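# Sort stickered items into matching colored containers

## Task

Place every item inside the container whose color is the same as the color of the sticker on that item.

## Robot and tools

Setup: four identical i2rt Big YAM arms, named arm1, arm2, arm3 and arm4. Each has six revolute joints, a two-finger parallel gripper and a wrist camera (arm1_cam_wrist to arm4_cam_wrist). Four fixed room cameras also exist: cam_room_a1, cam_room_a2, cam_room_b1, cam_room_b2. Foot (base_link) poses in the scene frame, metres, quaternion wxyz: arm1 x=-0.644 y=+1.377 z=+0.914 (+0.682, +0.007, +0.004, +0.731); arm2 x=-0.655 y=-0.555 z=+0.928 (+0.747, +0.002, +0.000, -0.665); arm3 x=+0.651 y=-1.332 z=+0.868 (+0.663, -0.004, -0.006, -0.748); arm4 x=+0.648 y=+0.477 z=+0.879 (+0.687, +0.001, +0.003, +0.727). Each foot faces its own +x. Reach is roughly 1.0 m from the joint1 axis.

Frame: one shared scene frame, origin on the floor, +z up, lengths in metres. The reported hand point sits between the finger pads, about 1 cm short of the tips. In the hand's own axes the fingers point along +z and open and close along y. Printed hand positions get less accurate at long reach.

Joints (absolute radians; tolerance for done in brackets): joint1_rad -2.879..2.879 (0.045), rotates the whole arm about its foot, positive counter-clockwise seen from above, 0 means along the foot's +x; joint2_rad 0..3.141 (0.14), shoulder, 0 has the upper arm level pointing back, increasing raises it then brings it forward; joint3_rad 0..3.019 (0.09), elbow, 0 is fully folded, increasing opens it; joint4_rad -1.692..1.57 (0.055), hand pitch, positive tilts fingers up; joint5_rad -1.57..1.57 (0.03), hand yaw, positive toward the arm's right; joint6_rad -2.094..2.094 (0.035), hand roll, positive clockwise viewed from behind; gripper_m 0..0.093 (0.003), fingertip gap in metres.

Tool move: arguments arm1..arm4 and cameras. Each arm gets its own object; an arm that is omitted receives nothing new. Inside an arm object: "joints" is a dict of absolute targets keyed by the names above; "target" is a single list of 7 numbers [x, y, z, qw, qx, qy, qz], an absolute hand pose in the scene frame (metres, unit quaternion); "speed" is that path's top linear speed, 0.002..0.5 m/s, default 0.25, with rotation capped at twice that value in rad/s. When "target" is given, "joints" may only hold gripper_m; "speed" without "target" is refused. The hand travels a straight line starting at its current hand_target toward the given pose. All hand paths in one call finish together, timed by the slowest; a path takes 0.5..10 s and any action stops at 15 s. Each control step clamps the goal to within 100 mm and 20 degrees of the measured hand, then solves inverse kinematics, favouring position. Expect centimetre-level errors, lag, overshoot in speed near full extension, and joint-space moves that swing wide. Paths ignore obstacles and other arms. cameras: list of camera names or "all" (default all); [] returns no images. Unknown keys make a call invalid; out-of-range numbers make it refused. After a refusal, or a stop blocking the request, the remaining move, wait and finished_scene calls in that reply are skipped; invalid calls do not cause skipping.

Results: per arm, joint_positions, Joint velocities (rad/s, gripper in m/s; may say "within noise"), joint torques in N m (arm joints only, include gravity, have per-unit offset and noise; torques 3 and 4 flip sign beyond ±28), hand, hand_target, joint_status and hand_status. A "move" line lists each moved arm with done or its worst status. Status words: off_target (stopped short, maybe still pushing); time_out (each joint re-targets near its current spot and keeps pushing; on_its_own lists those still going, and "held at" shows the target, not the reading); not_followed, from "joint command not followed" or "pose unreachable" when a safety check withheld the command (gripper commands still run). An arm under "as last shown" was not commanded, and its unchanged lines repeat earlier values. The "pictures" line gives the image order; images may lag state slightly.

wait: seconds 0..10 plus optional cameras; runs the scene with no new command and returns state like an empty move. zoom_image: camera plus region [x0, y0, x1, y1] in pixels from top-left, at most 504 by 504, only for cameras present in the latest images. read_manual: section "licences", text only. finished_scene: scene = the current scene number; ends it irreversibly, so the items must already be sitting in the right containers.

Gripper: pressing a rigid part at full force reads up to ~0.005 m narrower (or up to ~0.002 wider) than the part; closed on nothing reads 0.000..0.003. Free-air readings run up to 0.003 m wide. Grip force climbs sharply a bit below first-contact width; aim about 0.005 m under it for a firm hold, deeper for soft, small or round things; soft items crush more with smaller targets. Release by commanding well above the current reading. Force is roughly 50..64 N per pad.

Avoid: letting anything fall to the floor or leave the work area; dropping items or releasing them while moving; slamming; arms hitting or pressing each other (closing a gripper on another arm's fingers counts; the safety check can be late and ignores fingers, housings and wrist cameras). Arms do not stop on contact and keep pushing; relieve a stuck joint by sending its reported position. Long pushing, holding loads or stretching heats motors: a MOTOR HOT line warns, and an OVER-TEMPERATURE FAULT drops the arm for 30..60 s, after which keys read limit_stop_at_motor_heat and need resending. The scene keeps running between calls, with arms holding their last command. Loose objects may get nudged now and then.

Each tool is called after "Request:" as name([rows], argument=value, ...), one row to a line, values as JSON.

## Session

Request:
move()

Scene clock: 0.00 s.
Joint torques (N m): no reading
Motor temperatures (°C): arm1=[21 23 26 23 21 21 21] | arm2=[23 24 25 22 22 20 23] | arm3=[24 23 23 23 24 23 23] | arm4=[22 21 22 22 24 21 24]
Heat: arm1: hottest joint3_rad 26 °C; arm2: hottest joint3_rad 25 °C; arm3: hottest joint1_rad 24 °C; arm4: hottest joint5_rad 24 °C.
Joint velocities: within noise
arm1.joint_positions: joint1_rad=-0.168 joint2_rad=+0.560 joint3_rad=+1.361 joint4_rad=-1.410 joint5_rad=+0.240 joint6_rad=+0.692 gripper_m=+0.09396
arm1.joint_status: not commanded
arm1.hand: x=-0.5745 y=+1.5715 z=+1.4388 quat_wxyz=(-0.303, +0.280, -0.837, -0.359) (m; scene frame)
arm1.hand_target: x=-0.5746 y=+1.5689 z=+1.4515 quat_wxyz=(-0.308, +0.276, -0.832, -0.370) (m; scene frame)
arm1.hand_status: not commanded
arm2.joint_positions: joint1_rad=+0.198 joint2_rad=+0.483 joint3_rad=+1.641 joint4_rad=-1.210 joint5_rad=-0.086 joint6_rad=-0.484 gripper_m=+0.09396
arm2.joint_status: not commanded
arm2.hand: x=-0.6069 y=-0.6635 z=+1.6316 quat_wxyz=(-0.468, -0.246, -0.683, +0.505) (m; scene frame)
arm2.hand_target: x=-0.6088 y=-0.6576 z=+1.6378 quat_wxyz=(-0.472, -0.244, -0.677, +0.510) (m; scene frame)
arm2.hand_status: not commanded
arm3.joint_positions: joint1_rad=+0.130 joint2_rad=+0.645 joint3_rad=+1.695 joint4_rad=-1.138 joint5_rad=+0.075 joint6_rad=+0.392 gripper_m=+0.09396
arm3.joint_status: not commanded
arm3.hand: x=+0.6386 y=-1.5165 z=+1.5921 quat_wxyz=(-0.552, -0.621, -0.389, +0.398) (m; scene frame)
arm3.hand_target: x=+0.6385 y=-1.5116 z=+1.6003 quat_wxyz=(-0.558, -0.615, -0.384, +0.402) (m; scene frame)
arm3.hand_status: not commanded
arm4.joint_positions: joint1_rad=+0.147 joint2_rad=+0.437 joint3_rad=+1.709 joint4_rad=-1.566 joint5_rad=+0.245 joint6_rad=+0.670 gripper_m=+0.09396
arm4.joint_status: not commanded
arm4.hand: x=+0.6820 y=+0.5376 z=+1.5262 quat_wxyz=(-0.292, +0.355, -0.719, -0.522) (m; scene frame)
arm4.hand_target: x=+0.6829 y=+0.5336 z=+1.5314 quat_wxyz=(-0.294, +0.352, -0.714, -0.529) (m; scene frame)
arm4.hand_status: not commanded
pictures: arm1_cam_wrist, arm2_cam_wrist, arm3_cam_wrist, arm4_cam_wrist, cam_room_a1, cam_room_a2, cam_room_b1, cam_room_b2
Images, in order (width x height): arm1_cam_wrist 672x504, arm2_cam_wrist 672x504, arm3_cam_wrist 672x504, arm4_cam_wrist 672x504, cam_room_a1 672x504, cam_room_a2 672x504, cam_room_b1 672x504, cam_room_b2 672x504.

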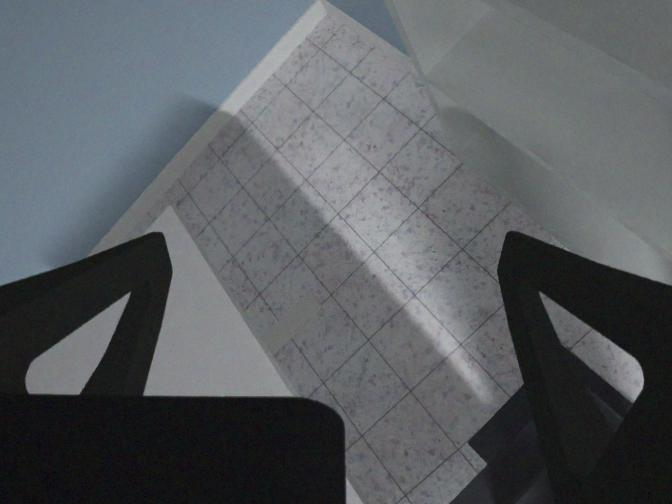

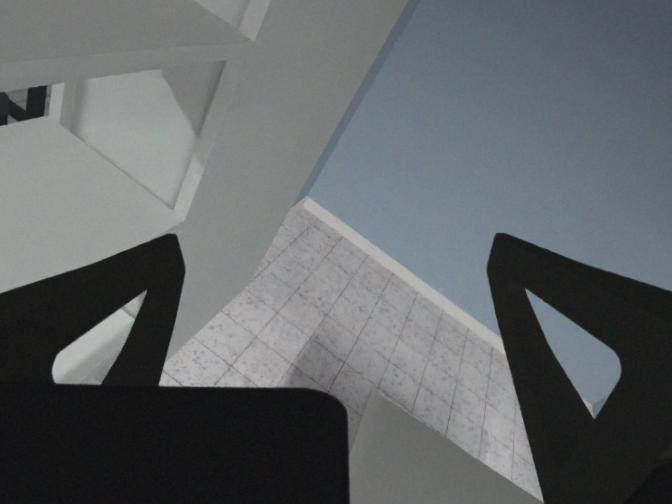

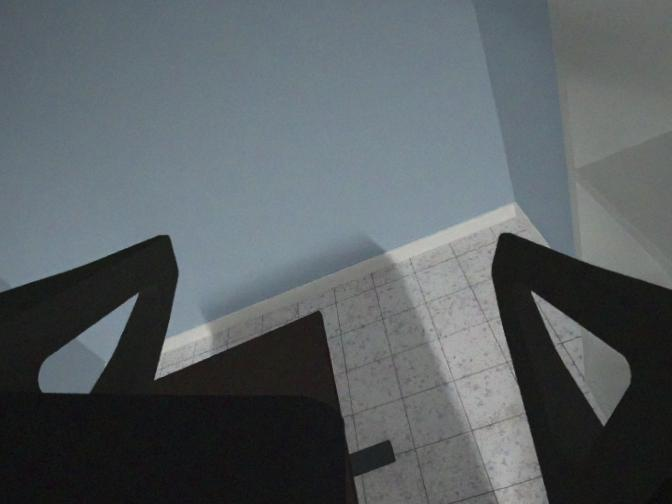

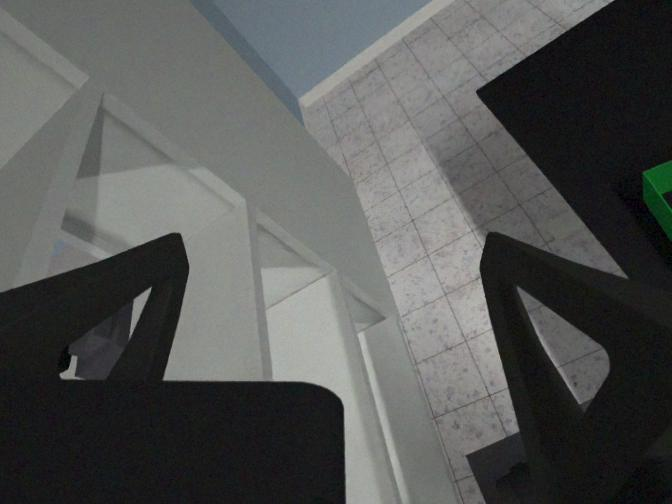

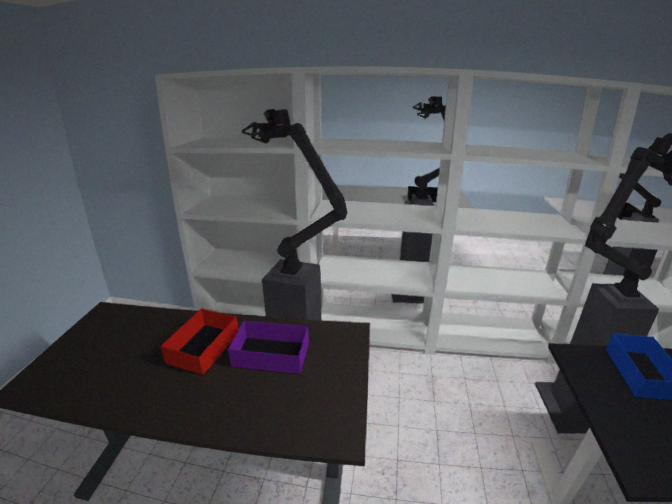

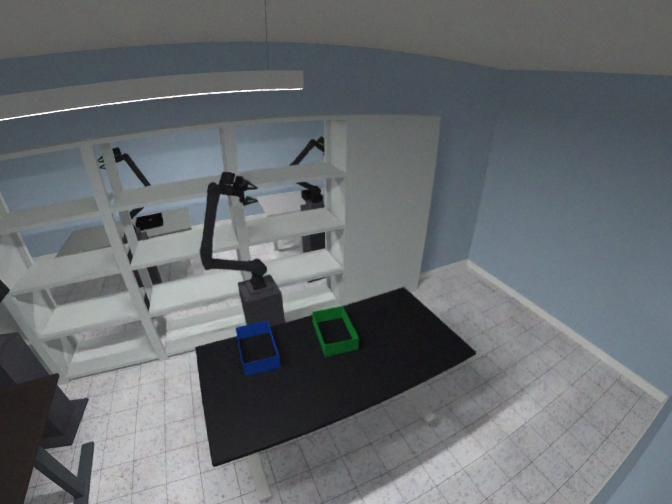

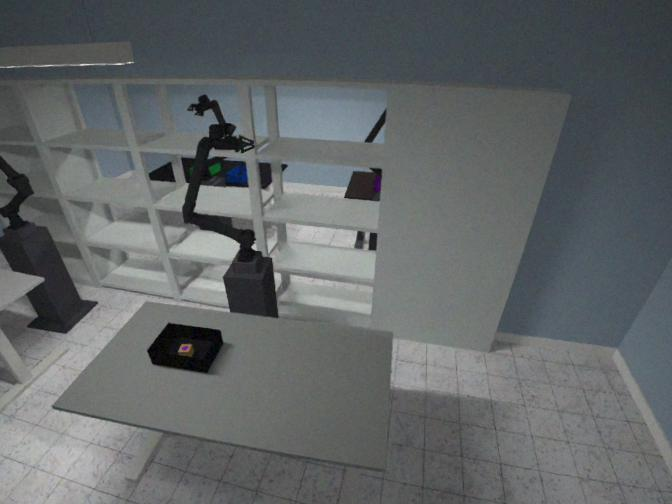

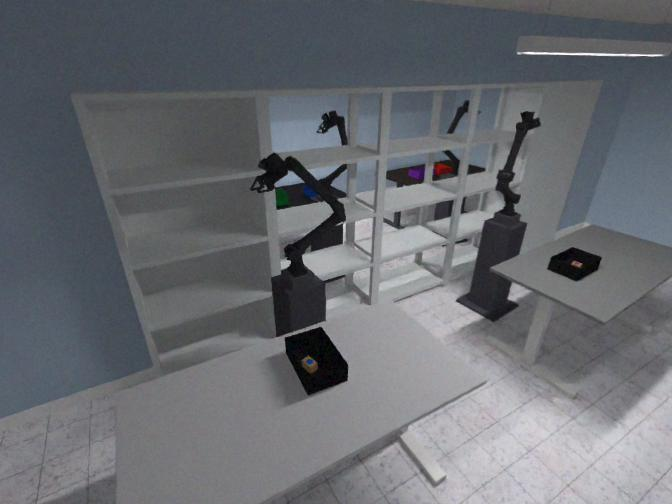

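Request:
move(arm1={"joints": {"joint1_rad": 1.6, "joint2_rad": 1.3, "joint3_rad": 1.3, "joint4_rad": -0.9, "joint5_rad": 0, "joint6_rad": 0}}, arm2={"joints": {"joint1_rad": -1.95, "joint2_rad": 1.3, "joint3_rad": 1.3, "joint4_rad": -0.9, "joint5_rad": 0, "joint6_rad": 0}}, arm3={"joints": {"joint1_rad": 1.52, "joint2_rad": 1.3, "joint3_rad": 1.3, "joint4_rad": -0.9, "joint5_rad": 0, "joint6_rad": 0}}, arm4={"joints": {"joint1_rad": -1.45, "joint2_rad": 1.3, "joint3_rad": 1.3, "joint4_rad": -0.9, "joint5_rad": 0, "joint6_rad": 0}}, cameras=["arm1_cam_wrist","arm2_cam_wrist","arm3_cam_wrist","arm4_cam_wrist"])

Scene clock: 15.47 s.
Joint torques (N m): arm1=[-1.96 -10.11 13.08 1.81 0.06 -0.02] | arm2=[1.44 -13.86 12.77 2.26 -0.09 0.19] | arm3=[1.55 -11.69 11.84 1.26 0.12 -0.11] | arm4=[1.26 -13.51 11.26 1.43 0.07 -0.12]
Motor temperatures (°C): arm1=[21 24 28 23 21 21 21] | arm2=[23 24 26 22 22 20 23] | arm3=[24 23 24 23 24 23 23] | arm4=[22 22 23 22 24 21 24]
Heat: arm1: hottest joint3_rad 28 °C; arm2: hottest joint3_rad 26 °C; arm3: hottest joint1_rad 24 °C; arm4: hottest joint5_rad 24 °C.
move: arm1 done; arm2 done; arm3 done; arm4 done
Joint velocities: within noise
arm1.joint_positions: joint1_rad=+1.604 joint2_rad=+1.316 joint3_rad=+1.285 joint4_rad=-0.913 joint5_rad=-0.002 joint6_rad=+0.007 gripper_m=+0.09399
arm1.joint_status: all done
arm1.hand: x=-1.1543 y=+1.3240 z=+1.2252 quat_wxyz=(+0.016, +0.948, +0.046, -0.315) (m; scene frame)
arm1.hand_target: x=-1.1571 y=+1.3259 z=+1.2428 quat_wxyz=(+0.015, +0.941, +0.047, -0.336) (m; scene frame)
arm1.hand_status: not commanded
arm2.joint_positions: joint1_rad=-1.958 joint2_rad=+1.313 joint3_rad=+1.286 joint4_rad=-0.908 joint5_rad=+0.002 joint6_rad=-0.012 gripper_m=+0.09398
arm2.joint_status: all done
arm2.hand: x=-1.1554 y=-0.4169 z=+1.2337 quat_wxyz=(+0.046, -0.942, +0.122, +0.309) (m; scene frame)
arm2.hand_target: x=-1.1585 y=-0.4207 z=+1.2487 quat_wxyz=(+0.045, -0.936, +0.123, +0.326) (m; scene frame)
arm2.hand_status: not commanded
arm3.joint_positions: joint1_rad=+1.515 joint2_rad=+1.295 joint3_rad=+1.274 joint4_rad=-0.901 joint5_rad=-0.003 joint6_rad=+0.006 gripper_m=+0.09398
arm3.joint_status: all done
arm3.hand: x=+1.1570 y=-1.4175 z=+1.1786 quat_wxyz=(-0.319, -0.084, -0.944, +0.032) (m; scene frame)
arm3.hand_target: x=+1.1637 y=-1.4166 z=+1.1901 quat_wxyz=(-0.329, -0.079, -0.940, +0.035) (m; scene frame)
arm3.hand_status: not commanded
arm4.joint_positions: joint1_rad=-1.456 joint2_rad=+1.317 joint3_rad=+1.269 joint4_rad=-0.912 joint5_rad=+0.001 joint6_rad=+0.014 gripper_m=+0.09398
arm4.joint_status: all done
arm4.hand: x=+1.1569 y=+0.5657 z=+1.1709 quat_wxyz=(-0.297, +0.075, -0.952, -0.026) (m; scene frame)
arm4.hand_target: x=+1.1621 y=+0.5698 z=+1.1973 quat_wxyz=(-0.325, +0.084, -0.941, -0.028) (m; scene frame)
arm4.hand_status: not commanded
pictures: arm1_cam_wrist, arm2_cam_wrist, arm3_cam_wrist, arm4_cam_wrist
Images, in order (width x height): arm1_cam_wrist 672x504, arm2_cam_wrist 672x504, arm3_cam_wrist 672x504, arm4_cam_wrist 672x504.

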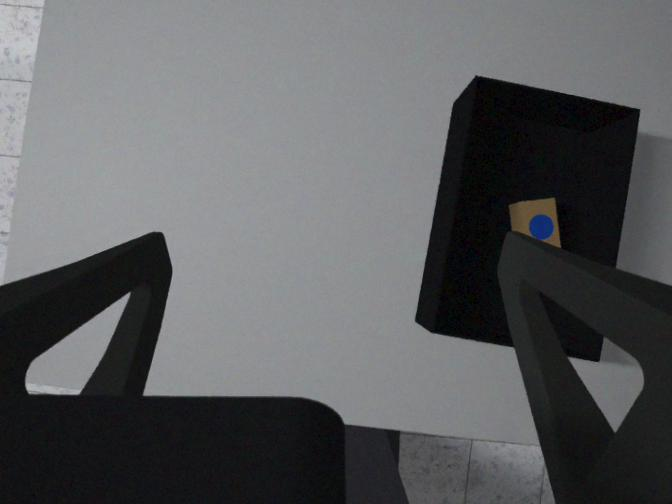

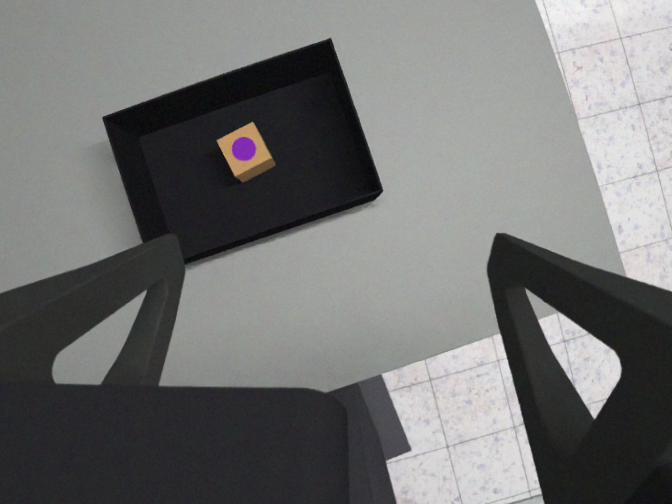

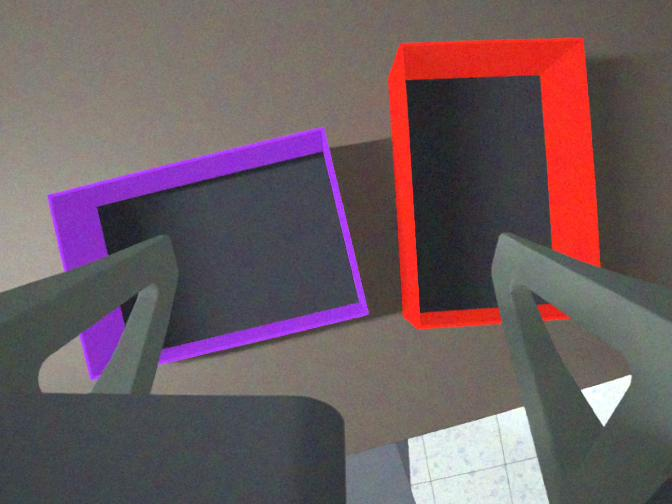

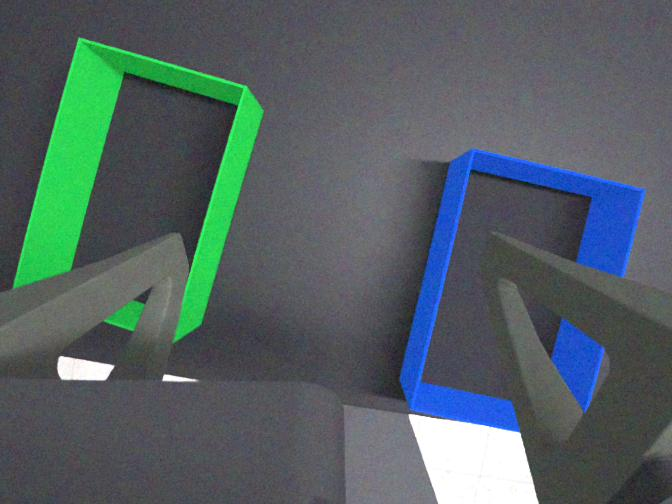

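Request:
move(arm1={"target": [-1.193, 1.597, 0.86, -0.0356, -0.947, -0.1129, 0.2986], "speed": 0.35}, arm2={"target": [-1.294, -0.49, 0.865, -0.0262, -0.9501, -0.0832, 0.2996], "speed": 0.35}, arm3={"joints": {"joint1_rad": -2.01, "joint2_rad": 0.7, "joint3_rad": 1.0, "joint4_rad": -1.1}}, arm4={"joints": {"joint1_rad": 0.946, "joint2_rad": 0.7, "joint3_rad": 1.0, "joint4_rad": -1.1, "joint5_rad": 0, "joint6_rad": 0}}, cameras=["arm1_cam_wrist","arm2_cam_wrist","arm3_cam_wrist"])

Scene clock: 46.13 s.
Joint torques (N m): arm1=[-0.67 -14.51 10.73 1.51 -0.33 -0.07] | arm2=[1.14 -19.84 10.85 2.47 -0.35 -0.09] | arm3=[0.73 -2.84 8.98 1.14 -0.07 -0.11] | arm4=[0.91 -1.67 9.44 0.92 0.15 -0.07]
Motor temperatures (°C): arm1=[21 24 31 23 21 21 21] | arm2=[23 25 31 22 22 20 23] | arm3=[24 24 28 23 24 23 23] | arm4=[22 23 31 22 24 21 24]
Heat: arm1: hottest joint3_rad 31 °C; arm2: hottest joint3_rad 31 °C; arm3: hottest joint3_rad 28 °C; arm4: hottest joint3_rad 31 °C.
move: arm1 off_target; arm2 off_target; arm3 done; arm4 done
Joint velocities: within noise
arm1.joint_positions: joint1_rad=+1.009 joint2_rad=+2.017 joint3_rad=+1.067 joint4_rad=-0.222 joint5_rad=-0.385 joint6_rad=-0.624 gripper_m=+0.09399
arm1.joint_status: not commanded
arm1.hand: x=-1.1677 y=+1.5860 z=+0.8396 quat_wxyz=(+0.054, +0.956, +0.101, -0.271) (m; scene frame)
arm1.hand_target: x=-1.1918 y=+1.5963 z=+0.8609 quat_wxyz=(+0.036, +0.947, +0.113, -0.299) (m; scene frame)
arm1.hand_status: off_target (0.034 m and 4.1 deg from the pose sent, 0.458 m and 8.2 deg at the start)
arm2.joint_positions: joint1_rad=-1.844 joint2_rad=+2.056 joint3_rad=+1.149 joint4_rad=-0.130 joint5_rad=-0.183 joint6_rad=-0.253 gripper_m=+0.09398
arm2.joint_status: not commanded
arm2.hand: x=-1.2699 y=-0.4896 z=+0.8511 quat_wxyz=(-0.032, -0.958, -0.071, +0.274) (m; scene frame)
arm2.hand_target: x=-1.2929 y=-0.4902 z=+0.8659 quat_wxyz=(-0.026, -0.950, -0.083, +0.300) (m; scene frame)
arm2.hand_status: off_target (0.028 m and 3.4 deg from the pose sent, 0.401 m and 25.0 deg at the start)
arm3.joint_positions: joint1_rad=-2.001 joint2_rad=+0.707 joint3_rad=+1.006 joint4_rad=-1.095 joint5_rad=+0.002 joint6_rad=+0.005 gripper_m=+0.09402
arm3.joint_status: all done
arm3.hand: x=+0.3824 y=-1.1610 z=+1.2296 quat_wxyz=(+0.097, -0.891, +0.257, +0.361) (m; scene frame)
arm3.hand_target: x=+0.3864 y=-1.1604 z=+1.2279 quat_wxyz=(+0.098, -0.891, +0.258, +0.359) (m; scene frame)
arm3.hand_status: not commanded
arm4.joint_positions: joint1_rad=+0.944 joint2_rad=+0.698 joint3_rad=+0.995 joint4_rad=-1.091 joint5_rad=-0.002 joint6_rad=+0.012 gripper_m=+0.09401
arm4.joint_status: all done
arm4.hand: x=+0.3861 y=+0.6476 z=+1.2421 quat_wxyz=(-0.101, +0.886, -0.266, -0.366) (m; scene frame)
arm4.hand_target: x=+0.3867 y=+0.6470 z=+1.2427 quat_wxyz=(-0.103, +0.889, -0.261, -0.363) (m; scene frame)
arm4.hand_status: not commanded
pictures: arm1_cam_wrist, arm2_cam_wrist, arm3_cam_wrist
Images, in order (width x height): arm1_cam_wrist 672x504, arm2_cam_wrist 672x504, arm3_cam_wrist 672x504.

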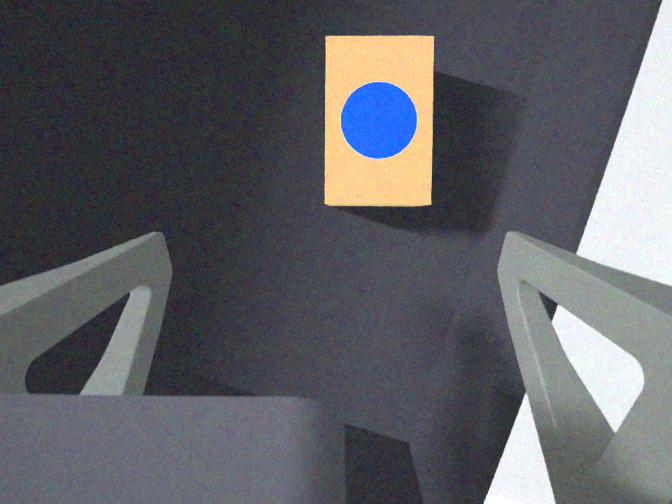

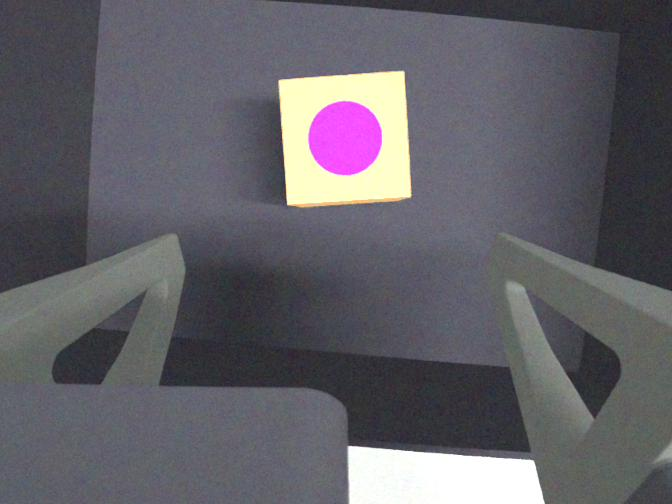

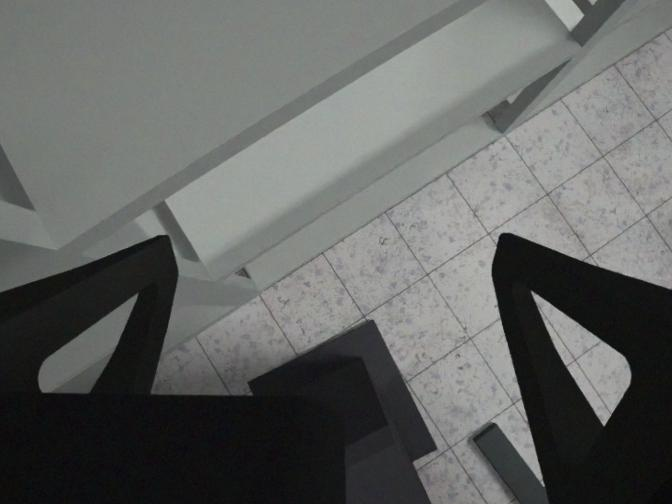

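Request:
move(arm1={"target": [-1.249, 1.60, 0.763, -0.0356, -0.947, -0.1129, 0.2986], "speed": 0.2}, arm2={"target": [-1.347, -0.493, 0.762, -0.0314, -0.9485, -0.0997, 0.299], "speed": 0.2}, cameras=["arm1_cam_wrist","arm2_cam_wrist"])

Scene clock: 56.87 s.
Joint torques (N m): arm1=[-1.85 -17.49 9.37 1.51 -0.22 0.13] | arm2=[1.44 -21.66 10.28 2.51 -0.35 -0.09] | arm3=[0.67 -2.73 8.96 1.17 -0.07 -0.11] | arm4=[1.08 -1.55 9.32 0.81 0.16 -0.06]
Motor temperatures (°C): arm1=[21 25 31 23 22 21 21] | arm2=[23 26 31 22 22 20 23] | arm3=[24 24 28 23 24 23 23] | arm4=[22 22 31 22 24 21 24]
Heat: arm1: hottest joint3_rad 31 °C; arm2: hottest joint3_rad 31 °C; arm3: hottest joint3_rad 28 °C; arm4: hottest joint3_rad 31 °C.
move: arm1 off_target; arm2 off_target
Joint velocities: within noise
arm1.joint_positions: joint1_rad=+1.059 joint2_rad=+2.298 joint3_rad=+1.263 joint4_rad=-0.105 joint5_rad=-0.369 joint6_rad=-0.602 gripper_m=+0.09398
arm1.joint_status: not commanded
arm1.hand: x=-1.2300 y=+1.5869 z=+0.7505 quat_wxyz=(+0.048, +0.952, +0.116, -0.279) (m; scene frame)
arm1.hand_target: x=-1.2481 y=+1.5998 z=+0.7636 quat_wxyz=(+0.036, +0.947, +0.113, -0.299) (m; scene frame)
arm1.hand_status: off_target (0.026 m and 2.8 deg from the pose sent, 0.113 m and 4.1 deg at the start)
arm2.joint_positions: joint1_rad=-1.834 joint2_rad=+2.343 joint3_rad=+1.366 joint4_rad=-0.051 joint5_rad=-0.195 joint6_rad=-0.270 gripper_m=+0.09398
arm2.joint_status: not commanded
arm2.hand: x=-1.3261 y=-0.4893 z=+0.7568 quat_wxyz=(-0.035, -0.956, -0.086, +0.279) (m; scene frame)
arm2.hand_target: x=-1.3458 y=-0.4932 z=+0.7625 quat_wxyz=(-0.031, -0.949, -0.100, +0.299) (m; scene frame)
arm2.hand_status: off_target (0.022 m and 2.9 deg from the pose sent, 0.118 m and 4.5 deg at the start)
arm3, arm4: as last shown
pictures: arm1_cam_wrist, arm2_cam_wrist
Images, in order (width x height): arm1_cam_wrist 672x504, arm2_cam_wrist 672x504.

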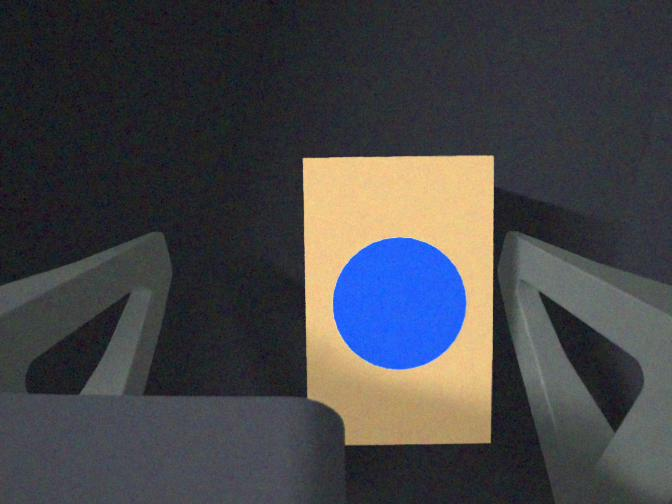

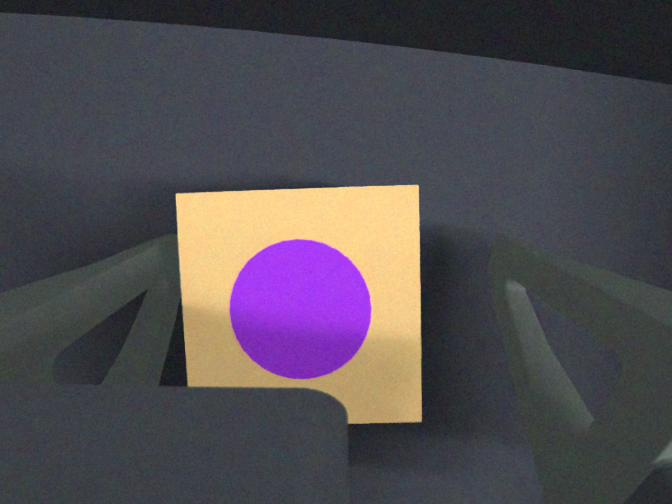

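Request:
move(arm1={"joints": {"gripper_m": 0.02}}, arm2={"joints": {"gripper_m": 0.03}}, cameras=["arm1_cam_wrist","arm2_cam_wrist"])

Request:
move(arm1={"target": [-1.20, 1.60, 0.97, -0.0356, -0.947, -0.1129, 0.2986], "speed": 0.35}, arm2={"target": [-1.27, -0.495, 0.97, -0.0314, -0.9485, -0.0997, 0.299], "speed": 0.35}, cameras=["arm1_cam_wrist","arm2_cam_wrist"])

Scene clock: 65.70 s.
Joint torques (N m): arm1=[-2.08 -16.91 9.52 1.54 -0.2 0.11] | arm2=[1.38 -21.71 10.22 2.5 -0.27 -0.06] | arm3=[0.79 -3.02 8.99 1.14 -0.08 -0.11] | arm4=[1.03 -2.08 9.32 0.88 0.12 -0.05]
Motor temperatures (°C): arm1=[21 25 31 23 21 21 21] | arm2=[23 26 30 22 22 20 23] | arm3=[24 24 28 23 24 23 23] | arm4=[22 22 31 22 24 21 24]
Heat: arm1: hottest joint3_rad 31 °C; arm2: hottest joint3_rad 30 °C; arm3: hottest joint3_rad 28 °C; arm4: hottest joint3_rad 31 °C.
move: arm1 off_target; arm2 off_target
Joint velocities: within noise
arm1.joint_positions: joint1_rad=+1.059 joint2_rad=+2.298 joint3_rad=+1.263 joint4_rad=-0.105 joint5_rad=-0.369 joint6_rad=-0.602 gripper_m=+0.04354
arm1.joint_status: gripper_m off_target (ended at +0.04356, target +0.02000)
arm1.hand: x=-1.2300 y=+1.5869 z=+0.7505 quat_wxyz=(+0.048, +0.952, +0.116, -0.279) (m; scene frame)
arm1.hand_target: x=-1.2481 y=+1.5998 z=+0.7636 quat_wxyz=(+0.036, +0.947, +0.113, -0.298) (m; scene frame)
arm1.hand_status: not commanded
arm2.joint_positions: joint1_rad=-1.833 joint2_rad=+2.343 joint3_rad=+1.367 joint4_rad=-0.051 joint5_rad=-0.197 joint6_rad=-0.273 gripper_m=+0.05307
arm2.joint_status: gripper_m off_target (ended at +0.05309, target +0.03000)
arm2.hand: x=-1.3267 y=-0.4898 z=+0.7572 quat_wxyz=(-0.036, -0.955, -0.088, +0.280) (m; scene frame)
arm2.hand_target: x=-1.3458 y=-0.4932 z=+0.7625 quat_wxyz=(-0.031, -0.949, -0.099, +0.299) (m; scene frame)
arm2.hand_status: not commanded
arm3, arm4: as last shown
pictures: arm1_cam_wrist, arm2_cam_wrist
Images, in order (width x height): arm1_cam_wrist 672x504, arm2_cam_wrist 672x504.

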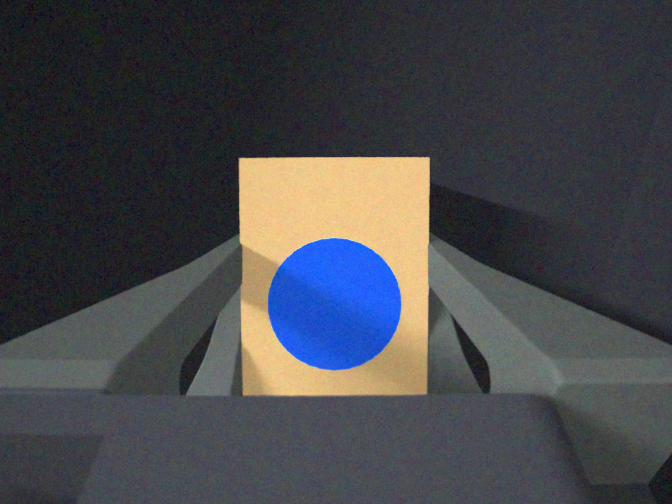

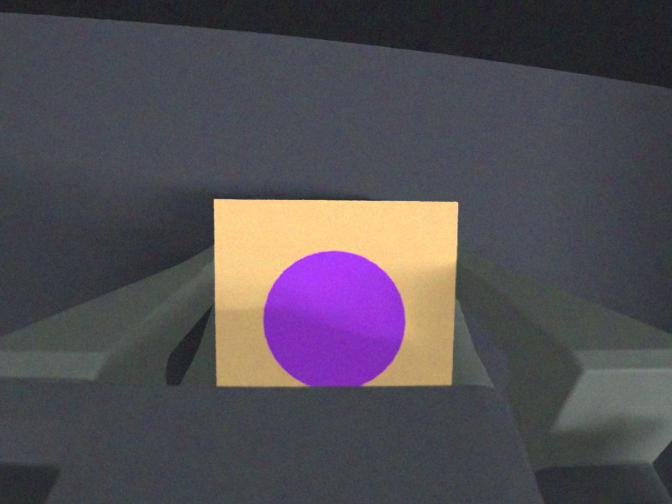

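Scene clock: 67.17 s.
Joint torques (N m): arm1=[-2.2 -13.92 9.83 0.75 -0.29 -0.09] | arm2=[0.03 -16.91 8.94 1.46 -0.33 -0.09] | arm3=[0.56 -3.08 8.96 1.16 -0.07 -0.09] | arm4=[0.91 -2.2 9.47 0.87 0.16 -0.05]
Motor temperatures (°C): arm1=[21 26 31 23 22 21 21] | arm2=[23 26 30 22 22 20 23] | arm3=[24 24 28 23 24 23 23] | arm4=[22 22 31 22 24 21 24]
Heat: arm1: hottest joint3_rad 31 °C; arm2: hottest joint3_rad 30 °C; arm3: hottest joint3_rad 28 °C; arm4: hottest joint3_rad 31 °C.
move: arm1 done; arm2 off_target
Joint velocities: within noise
arm1.joint_positions: joint1_rad=+1.022 joint2_rad=+1.817 joint3_rad=+1.192 joint4_rad=-0.465 joint5_rad=-0.384 joint6_rad=-0.622 gripper_m=+0.04355
arm1.joint_status: not commanded
arm1.hand: x=-1.2026 y=+1.5968 z=+0.9746 quat_wxyz=(+0.033, +0.945, +0.113, -0.304) (m; scene frame)
arm1.hand_target: x=-1.2000 y=+1.5999 z=+0.9700 quat_wxyz=(+0.036, +0.947, +0.113, -0.299) (m; scene frame)
arm1.hand_status: done (0.006 m and 0.7 deg from the pose sent, 0.222 m and 2.8 deg at the start)
arm2.joint_positions: joint1_rad=-1.833 joint2_rad=+1.803 joint3_rad=+1.169 joint4_rad=-0.317 joint5_rad=-0.206 joint6_rad=-0.285 gripper_m=+0.05307
arm2.joint_status: not commanded
arm2.hand: x=-1.2772 y=-0.4994 z=+0.9869 quat_wxyz=(-0.029, -0.943, -0.098, +0.316) (m; scene frame)
arm2.hand_target: x=-1.2697 y=-0.4952 z=+0.9702 quat_wxyz=(-0.032, -0.948, -0.100, +0.299) (m; scene frame)
arm2.hand_status: off_target (0.019 m and 2.1 deg from the pose sent, 0.220 m and 2.7 deg at the start)
arm3, arm4: as last shown
pictures: arm1_cam_wrist, arm2_cam_wrist
Images, in order (width x height): arm1_cam_wrist 672x504, arm2_cam_wrist 672x504.

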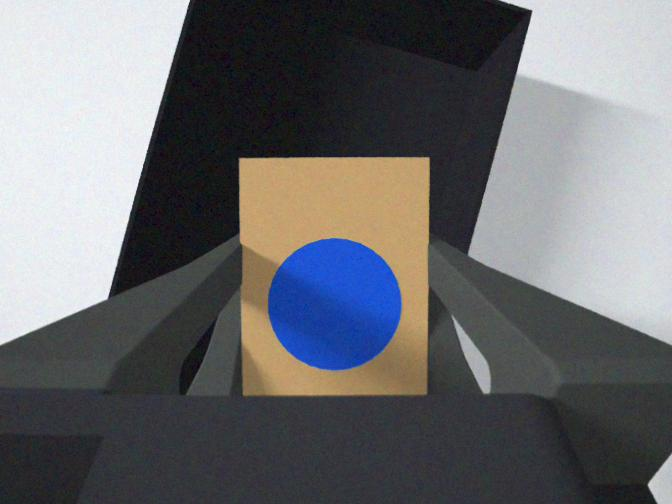

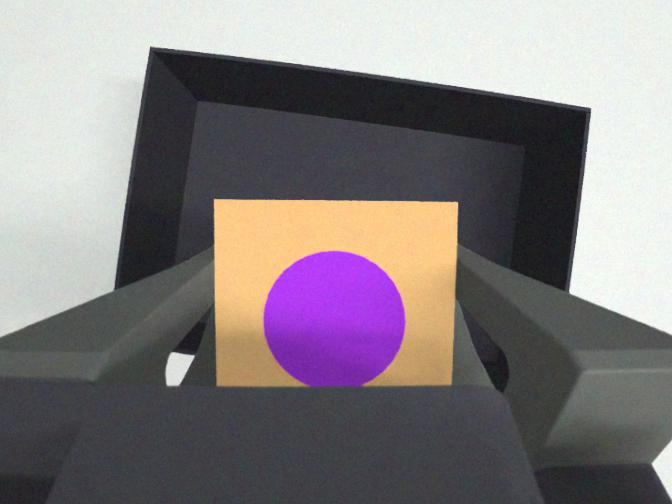

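Request:
move(arm1={"joints": {"joint1_rad": -2.28, "joint2_rad": 0.68, "joint3_rad": 0.64, "joint4_rad": -0.94, "joint5_rad": 0, "joint6_rad": 0}}, arm2={"joints": {"joint1_rad": 0.94, "joint2_rad": 0.68, "joint3_rad": 0.64, "joint4_rad": -0.94, "joint5_rad": 0, "joint6_rad": 0}}, cameras=["arm1_cam_wrist","arm2_cam_wrist"])

Request:
move(arm1={"target": [0.015, 0.91, 1.14, 0.2697, 0.3003, 0.9106, -0.0889], "speed": 0.35}, arm2={"target": [0.015, -0.92, 1.14, 0.2749, 0.2401, 0.9282, -0.0711], "speed": 0.35}, cameras=["arm1_cam_wrist","arm2_cam_wrist"])

Scene clock: 83.70 s.
Joint torques (N m): arm1=[-2.37 0.09 11.62 1.09 -0.05 0.11] | arm2=[1.03 -3.14 10.59 1.44 0.14 0.21] | arm3=[0.67 -2.96 8.98 1.14 -0.07 -0.1] | arm4=[1.14 -2.14 9.35 0.81 0.15 -0.06]
Motor temperatures (°C): arm1=[21 26 31 23 22 21 22] | arm2=[23 26 30 22 22 20 24] | arm3=[24 24 28 23 24 23 23] | arm4=[22 22 32 22 24 21 24]
Heat: arm1: hottest joint3_rad 31 °C; arm2: hottest joint3_rad 30 °C; arm3: hottest joint3_rad 28 °C; arm4: hottest joint3_rad 32 °C.
move: arm1 done; arm2 done
Joint velocities: within noise
arm1.joint_positions: joint1_rad=-2.275 joint2_rad=+0.684 joint3_rad=+0.638 joint4_rad=-0.930 joint5_rad=+0.002 joint6_rad=-0.007 gripper_m=+0.04362
arm1.joint_status: all done
arm1.hand: x=-0.4072 y=+1.2037 z=+1.1114 quat_wxyz=(-0.271, -0.295, -0.911, +0.095) (m; scene frame)
arm1.hand_target: x=-0.4094 y=+1.2038 z=+1.1120 quat_wxyz=(-0.269, -0.301, -0.910, +0.093) (m; scene frame)
arm1.hand_status: not commanded
arm2.joint_positions: joint1_rad=+0.937 joint2_rad=+0.683 joint3_rad=+0.652 joint4_rad=-0.928 joint5_rad=-0.003 joint6_rad=-0.015 gripper_m=+0.05311
arm2.joint_status: all done
arm2.hand: x=-0.3998 y=-0.7011 z=+1.1371 quat_wxyz=(-0.291, -0.237, -0.924, +0.076) (m; scene frame)
arm2.hand_target: x=-0.4043 y=-0.6983 z=+1.1302 quat_wxyz=(-0.282, -0.244, -0.925, +0.072) (m; scene frame)
arm2.hand_status: not commanded
arm3, arm4: as last shown
pictures: arm1_cam_wrist, arm2_cam_wrist
Images, in order (width x height): arm1_cam_wrist 672x504, arm2_cam_wrist 672x504.

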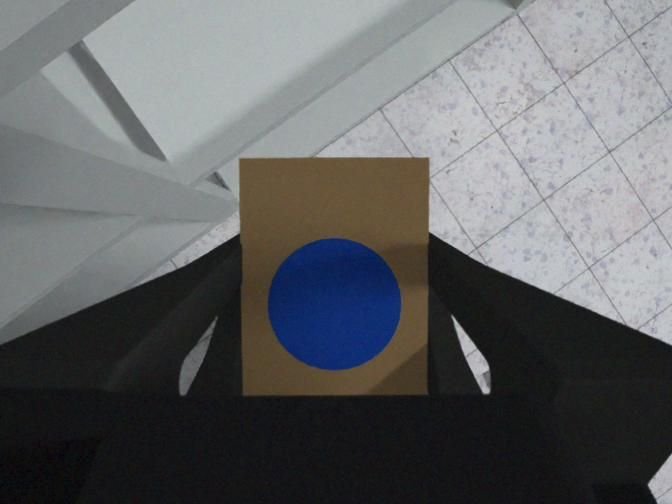

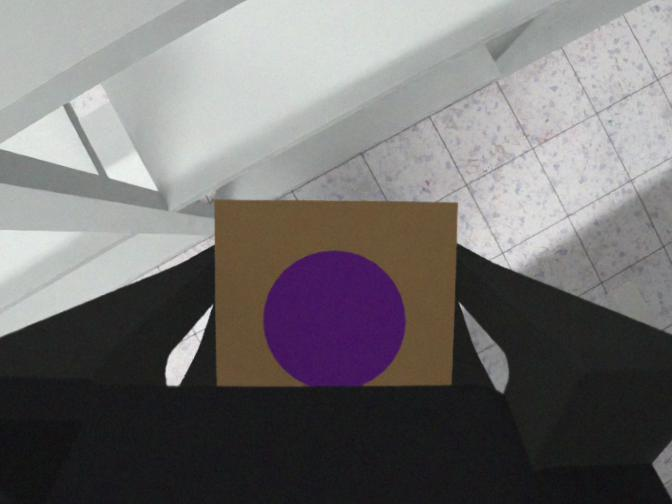

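Scene clock: 86.20 s.
Joint torques (N m): arm1=[-1.44 -20.54 18.02 0.8 0.04 0.11] | arm2=[1.55 -22.18 17.13 1.24 0.14 0.21] | arm3=[0.73 -3.08 8.98 1.18 -0.07 -0.09] | arm4=[1.08 -1.85 9.31 0.81 0.14 -0.09]
Motor temperatures (°C): arm1=[21 26 32 23 22 21 22] | arm2=[23 26 31 22 22 20 24] | arm3=[24 24 28 23 24 23 23] | arm4=[22 22 32 22 24 21 24]
Heat: arm1: hottest joint3_rad 32 °C; arm2: hottest joint3_rad 31 °C; arm3: hottest joint3_rad 28 °C; arm4: hottest joint3_rad 32 °C.
move: arm1 off_target; arm2 off_target
Joint velocities: within noise
arm1.joint_positions: joint1_rad=-2.268 joint2_rad=+2.142 joint3_rad=+2.151 joint4_rad=-1.047 joint5_rad=+0.003 joint6_rad=+0.012 gripper_m=+0.04362
arm1.joint_status: not commanded
arm1.hand: x=-0.0015 y=+0.9114 z=+1.1065 quat_wxyz=(-0.243, -0.304, -0.918, +0.083) (m; scene frame)
arm1.hand_target: x=+0.0132 y=+0.9115 z=+1.1402 quat_wxyz=(-0.271, -0.300, -0.910, +0.089) (m; scene frame)
arm1.hand_status: off_target (0.037 m and 3.3 deg from the pose sent, 0.515 m and 0.9 deg at the start)
arm2.joint_positions: joint1_rad=+0.950 joint2_rad=+1.997 joint3_rad=+1.880 joint4_rad=-0.914 joint5_rad=+0.005 joint6_rad=-0.007 gripper_m=+0.05311
arm2.joint_status: not commanded
arm2.hand: x=-0.0030 y=-0.9176 z=+1.1195 quat_wxyz=(-0.258, -0.239, -0.934, +0.068) (m; scene frame)
arm2.hand_target: x=+0.0136 y=-0.9191 z=+1.1401 quat_wxyz=(-0.276, -0.240, -0.928, +0.071) (m; scene frame)
arm2.hand_status: off_target (0.027 m and 2.1 deg from the pose sent, 0.469 m and 2.1 deg at the start)
arm3, arm4: as last shown
pictures: arm1_cam_wrist, arm2_cam_wrist
Images, in order (width x height): arm1_cam_wrist 672x504, arm2_cam_wrist 672x504.

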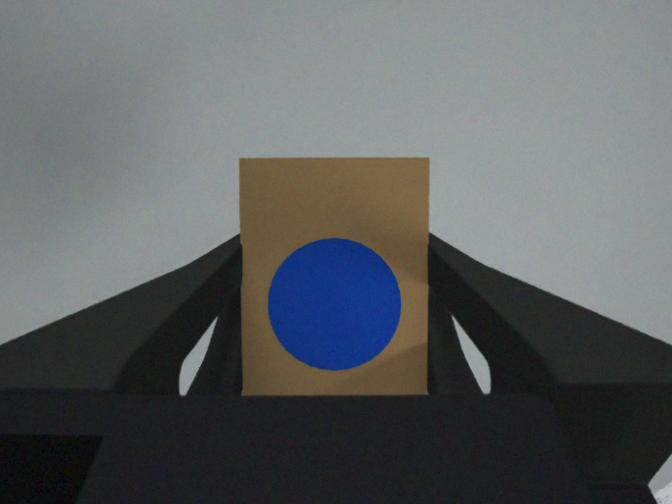

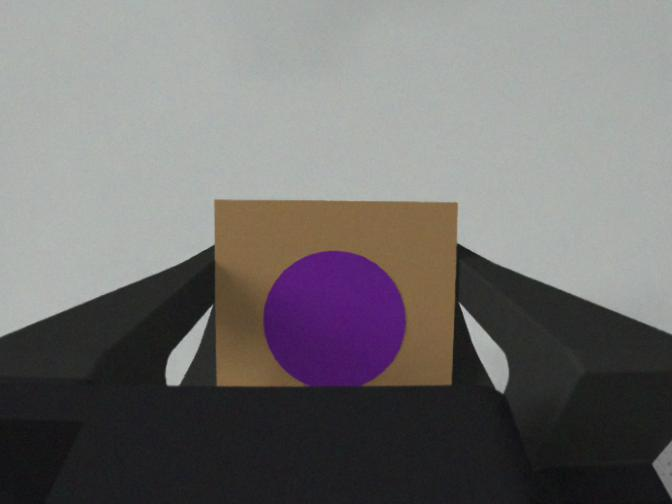

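Request:
move(arm1={"target": [0.008, 0.91, 1.012, 0.2697, 0.3003, 0.9106, -0.0889], "speed": 0.13}, arm2={"target": [0.008, -0.92, 1.015, 0.2749, 0.2401, 0.9282, -0.0711], "speed": 0.13}, cameras=["arm1_cam_wrist","arm2_cam_wrist"])

Scene clock: 92.13 s.
Joint torques (N m): arm1=[-1.2 -19.78 11.41 1.88 0.01 0.11] | arm2=[1.08 -22.48 10.51 2.74 0.03 0.16] | arm3=[0.56 -2.96 8.98 1.14 -0.08 -0.1] | arm4=[0.73 -1.67 9.36 0.92 0.18 -0.06]
Motor temperatures (°C): arm1=[21 26 33 23 22 21 22] | arm2=[23 26 32 22 22 20 24] | arm3=[24 24 28 23 24 23 23] | arm4=[22 22 32 22 24 21 24]
Heat: arm1: hottest joint3_rad 33 °C; arm2: hottest joint3_rad 32 °C; arm3: hottest joint3_rad 28 °C; arm4: hottest joint3_rad 32 °C.
move: arm1 off_target; arm2 off_target
Joint velocities: within noise
arm1.joint_positions: joint1_rad=-2.268 joint2_rad=+2.156 joint3_rad=+1.932 joint4_rad=-0.758 joint5_rad=+0.003 joint6_rad=+0.013 gripper_m=+0.04362
arm1.joint_status: not commanded
arm1.hand: x=+0.0020 y=+0.9083 z=+1.0215 quat_wxyz=(-0.268, -0.302, -0.910, +0.090) (m; scene frame)
arm1.hand_target: x=+0.0078 y=+0.9102 z=+1.0120 quat_wxyz=(-0.270, -0.300, -0.911, +0.089) (m; scene frame)
arm1.hand_status: off_target (0.011 m and 0.3 deg from the pose sent, 0.095 m and 3.3 deg at the start)
arm2.joint_positions: joint1_rad=+0.950 joint2_rad=+2.058 joint3_rad=+1.722 joint4_rad=-0.655 joint5_rad=+0.005 joint6_rad=-0.007 gripper_m=+0.05311
arm2.joint_status: not commanded
arm2.hand: x=+0.0045 y=-0.9213 z=+1.0297 quat_wxyz=(-0.276, -0.237, -0.928, +0.073) (m; scene frame)
arm2.hand_target: x=+0.0076 y=-0.9197 z=+1.0150 quat_wxyz=(-0.275, -0.240, -0.928, +0.071) (m; scene frame)
arm2.hand_status: off_target (0.015 m and 0.4 deg from the pose sent, 0.105 m and 2.1 deg at the start)
arm3, arm4: as last shown
pictures: arm1_cam_wrist, arm2_cam_wrist
Images, in order (width x height): arm1_cam_wrist 672x504, arm2_cam_wrist 672x504.

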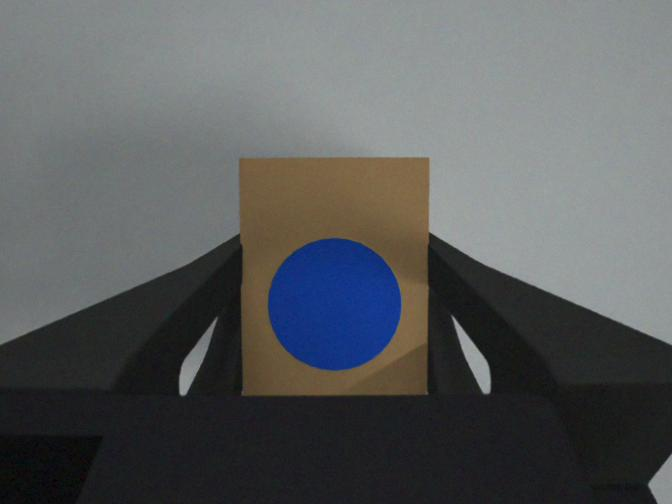

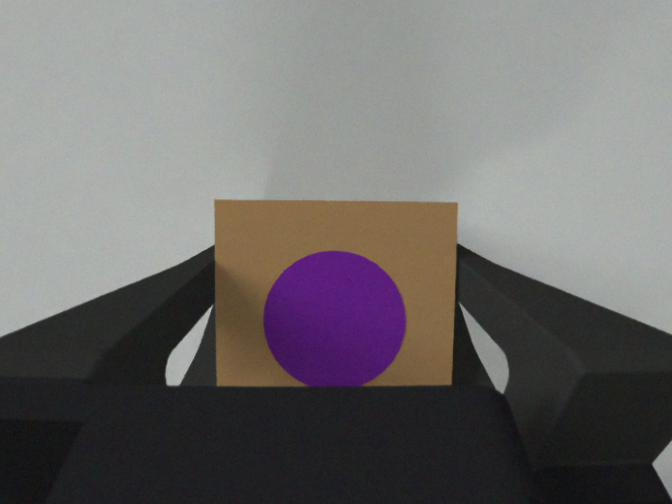

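Request:
move(arm1={"joints": {"gripper_m": 0.093}}, arm2={"joints": {"gripper_m": 0.093}}, cameras=[])

Request:
move(arm1={"target": [-0.33, 1.14, 1.14, 0.2697, 0.3003, 0.9106, -0.0889], "speed": 0.35}, arm2={"target": [-0.33, -0.74, 1.14, 0.2749, 0.2401, 0.9282, -0.0711], "speed": 0.35}, arm3={"target": [0.055, -0.948, 1.15, 0.0753, -0.9233, 0.2388, 0.2911], "speed": 0.35}, arm4={"target": [0.027, 0.914, 1.15, 0.0942, -0.9057, 0.2987, 0.2856], "speed": 0.35}, cameras=["arm3_cam_wrist","arm4_cam_wrist"])

Scene clock: 105.67 s.
Joint torques (N m): arm1=[-1.44 -19.25 11.6 1.89 0.01 0.08] | arm2=[1.2 -22.24 10.51 2.69 0.03 0.16] | arm3=[0.73 -2.9 8.96 1.09 -0.07 -0.1] | arm4=[0.56 -1.85 9.39 0.73 0.16 -0.08]
Motor temperatures (°C): arm1=[21 26 32 23 21 21 22] | arm2=[23 26 32 22 22 20 24] | arm3=[24 24 28 23 24 23 23] | arm4=[22 22 32 22 24 21 24]
Heat: arm1: hottest joint3_rad 32 °C; arm2: hottest joint3_rad 32 °C; arm3: hottest joint3_rad 28 °C; arm4: hottest joint3_rad 32 °C.
move: arm1 done; arm2 done
Joint velocities: within noise
arm1.joint_positions: joint1_rad=-2.268 joint2_rad=+2.156 joint3_rad=+1.932 joint4_rad=-0.758 joint5_rad=+0.003 joint6_rad=+0.013 gripper_m=+0.09297
arm1.joint_status: all done
arm1.hand: x=+0.0020 y=+0.9083 z=+1.0215 quat_wxyz=(-0.268, -0.302, -0.910, +0.090) (m; scene frame)
arm1.hand_target: x=+0.0078 y=+0.9102 z=+1.0120 quat_wxyz=(-0.270, -0.300, -0.911, +0.089) (m; scene frame)
arm1.hand_status: not commanded
arm2.joint_positions: joint1_rad=+0.950 joint2_rad=+2.058 joint3_rad=+1.722 joint4_rad=-0.653 joint5_rad=+0.005 joint6_rad=-0.007 gripper_m=+0.09293
arm2.joint_status: all done
arm2.hand: x=+0.0049 y=-0.9215 z=+1.0299 quat_wxyz=(-0.277, -0.237, -0.928, +0.073) (m; scene frame)
arm2.hand_target: x=+0.0077 y=-0.9197 z=+1.0150 quat_wxyz=(-0.275, -0.240, -0.928, +0.071) (m; scene frame)
arm2.hand_status: not commanded
arm3, arm4: as last shown
pictures: none
No camera images: "cameras" was empty.

Scene clock: 107.90 s.
Joint torques (N m): arm1=[-3.19 -2.67 11.36 0.95 -0.07 -0.03] | arm2=[0.09 -5.36 10.32 1.32 -0.19 0.02] | arm3=[0.32 -21.77 14.16 0.73 -0.11 -0.14] | arm4=[0.32 -22.65 12.97 0.51 0.24 0.15]
Motor temperatures (°C): arm1=[21 26 32 23 21 21 22] | arm2=[23 26 31 22 22 20 24] | arm3=[24 24 28 23 24 23 23] | arm4=[22 22 33 22 24 21 24]
Heat: arm1: hottest joint3_rad 32 °C; arm2: hottest joint3_rad 31 °C; arm3: hottest joint3_rad 28 °C; arm4: hottest joint3_rad 33 °C.
move: arm1 done; arm2 off_target; arm3 off_target; arm4 off_target
Joint velocities: within noise
arm1.joint_positions: joint1_rad=-2.288 joint2_rad=+0.991 joint3_rad=+0.869 joint4_rad=-0.839 joint5_rad=-0.016 joint6_rad=-0.005 gripper_m=+0.09297
arm1.joint_status: not commanded
arm1.hand: x=-0.3268 y=+1.1424 z=+1.1450 quat_wxyz=(-0.280, -0.299, -0.908, +0.090) (m; scene frame)
arm1.hand_target: x=-0.3300 y=+1.1400 z=+1.1400 quat_wxyz=(-0.270, -0.300, -0.911, +0.089) (m; scene frame)
arm1.hand_status: done (0.006 m and 1.2 deg from the pose sent, 0.422 m and 0.3 deg at the start)
arm2.joint_positions: joint1_rad=+0.950 joint2_rad=+0.955 joint3_rad=+0.817 joint4_rad=-0.816 joint5_rad=+0.003 joint6_rad=-0.004 gripper_m=+0.09293
arm2.joint_status: not commanded
arm2.hand: x=-0.3240 y=-0.7400 z=+1.1541 quat_wxyz=(-0.294, -0.237, -0.923, +0.076) (m; scene frame)
arm2.hand_target: x=-0.3301 y=-0.7398 z=+1.1403 quat_wxyz=(-0.275, -0.240, -0.928, +0.071) (m; scene frame)
arm2.hand_status: off_target (0.015 m and 2.4 deg from the pose sent, 0.396 m and 0.5 deg at the start)
arm3.joint_positions: joint1_rad=-2.009 joint2_rad=+1.821 joint3_rad=+1.780 joint4_rad=-0.964 joint5_rad=-0.027 joint6_rad=-0.054 gripper_m=+0.09402
arm3.joint_status: not commanded
arm3.hand: x=+0.0595 y=-0.9629 z=+1.1194 quat_wxyz=(+0.066, -0.931, +0.238, +0.268) (m; scene frame)
arm3.hand_target: x=+0.0563 y=-0.9490 z=+1.1499 quat_wxyz=(+0.076, -0.923, +0.239, +0.291) (m; scene frame)
arm3.hand_status: off_target (0.034 m and 3.0 deg from the pose sent, 0.399 m and 9.4 deg at the start)
arm4.joint_positions: joint1_rad=+0.916 joint2_rad=+1.975 joint3_rad=+1.985 joint4_rad=-1.005 joint5_rad=+0.019 joint6_rad=+0.012 gripper_m=+0.09401
arm4.joint_status: not commanded
arm4.hand: x=+0.0321 y=+0.9030 z=+1.1303 quat_wxyz=(-0.089, +0.913, -0.291, -0.271) (m; scene frame)
arm4.hand_target: x=+0.0280 y=+0.9134 z=+1.1499 quat_wxyz=(-0.094, +0.906, -0.299, -0.286) (m; scene frame)
arm4.hand_status: off_target (0.023 m and 2.2 deg from the pose sent, 0.456 m and 10.2 deg at the start)
pictures: arm3_cam_wrist, arm4_cam_wrist
Images, in order (width x height): arm3_cam_wrist 672x504, arm4_cam_wrist 672x504.

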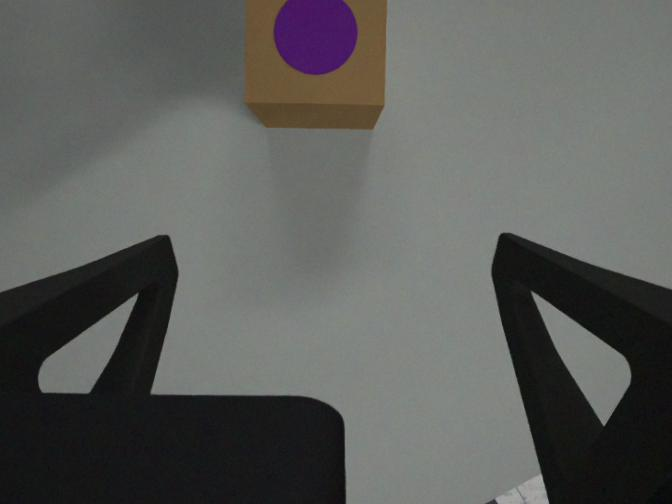

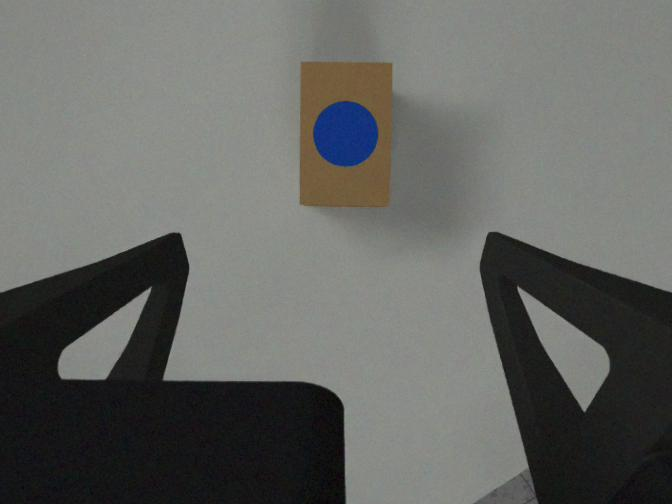

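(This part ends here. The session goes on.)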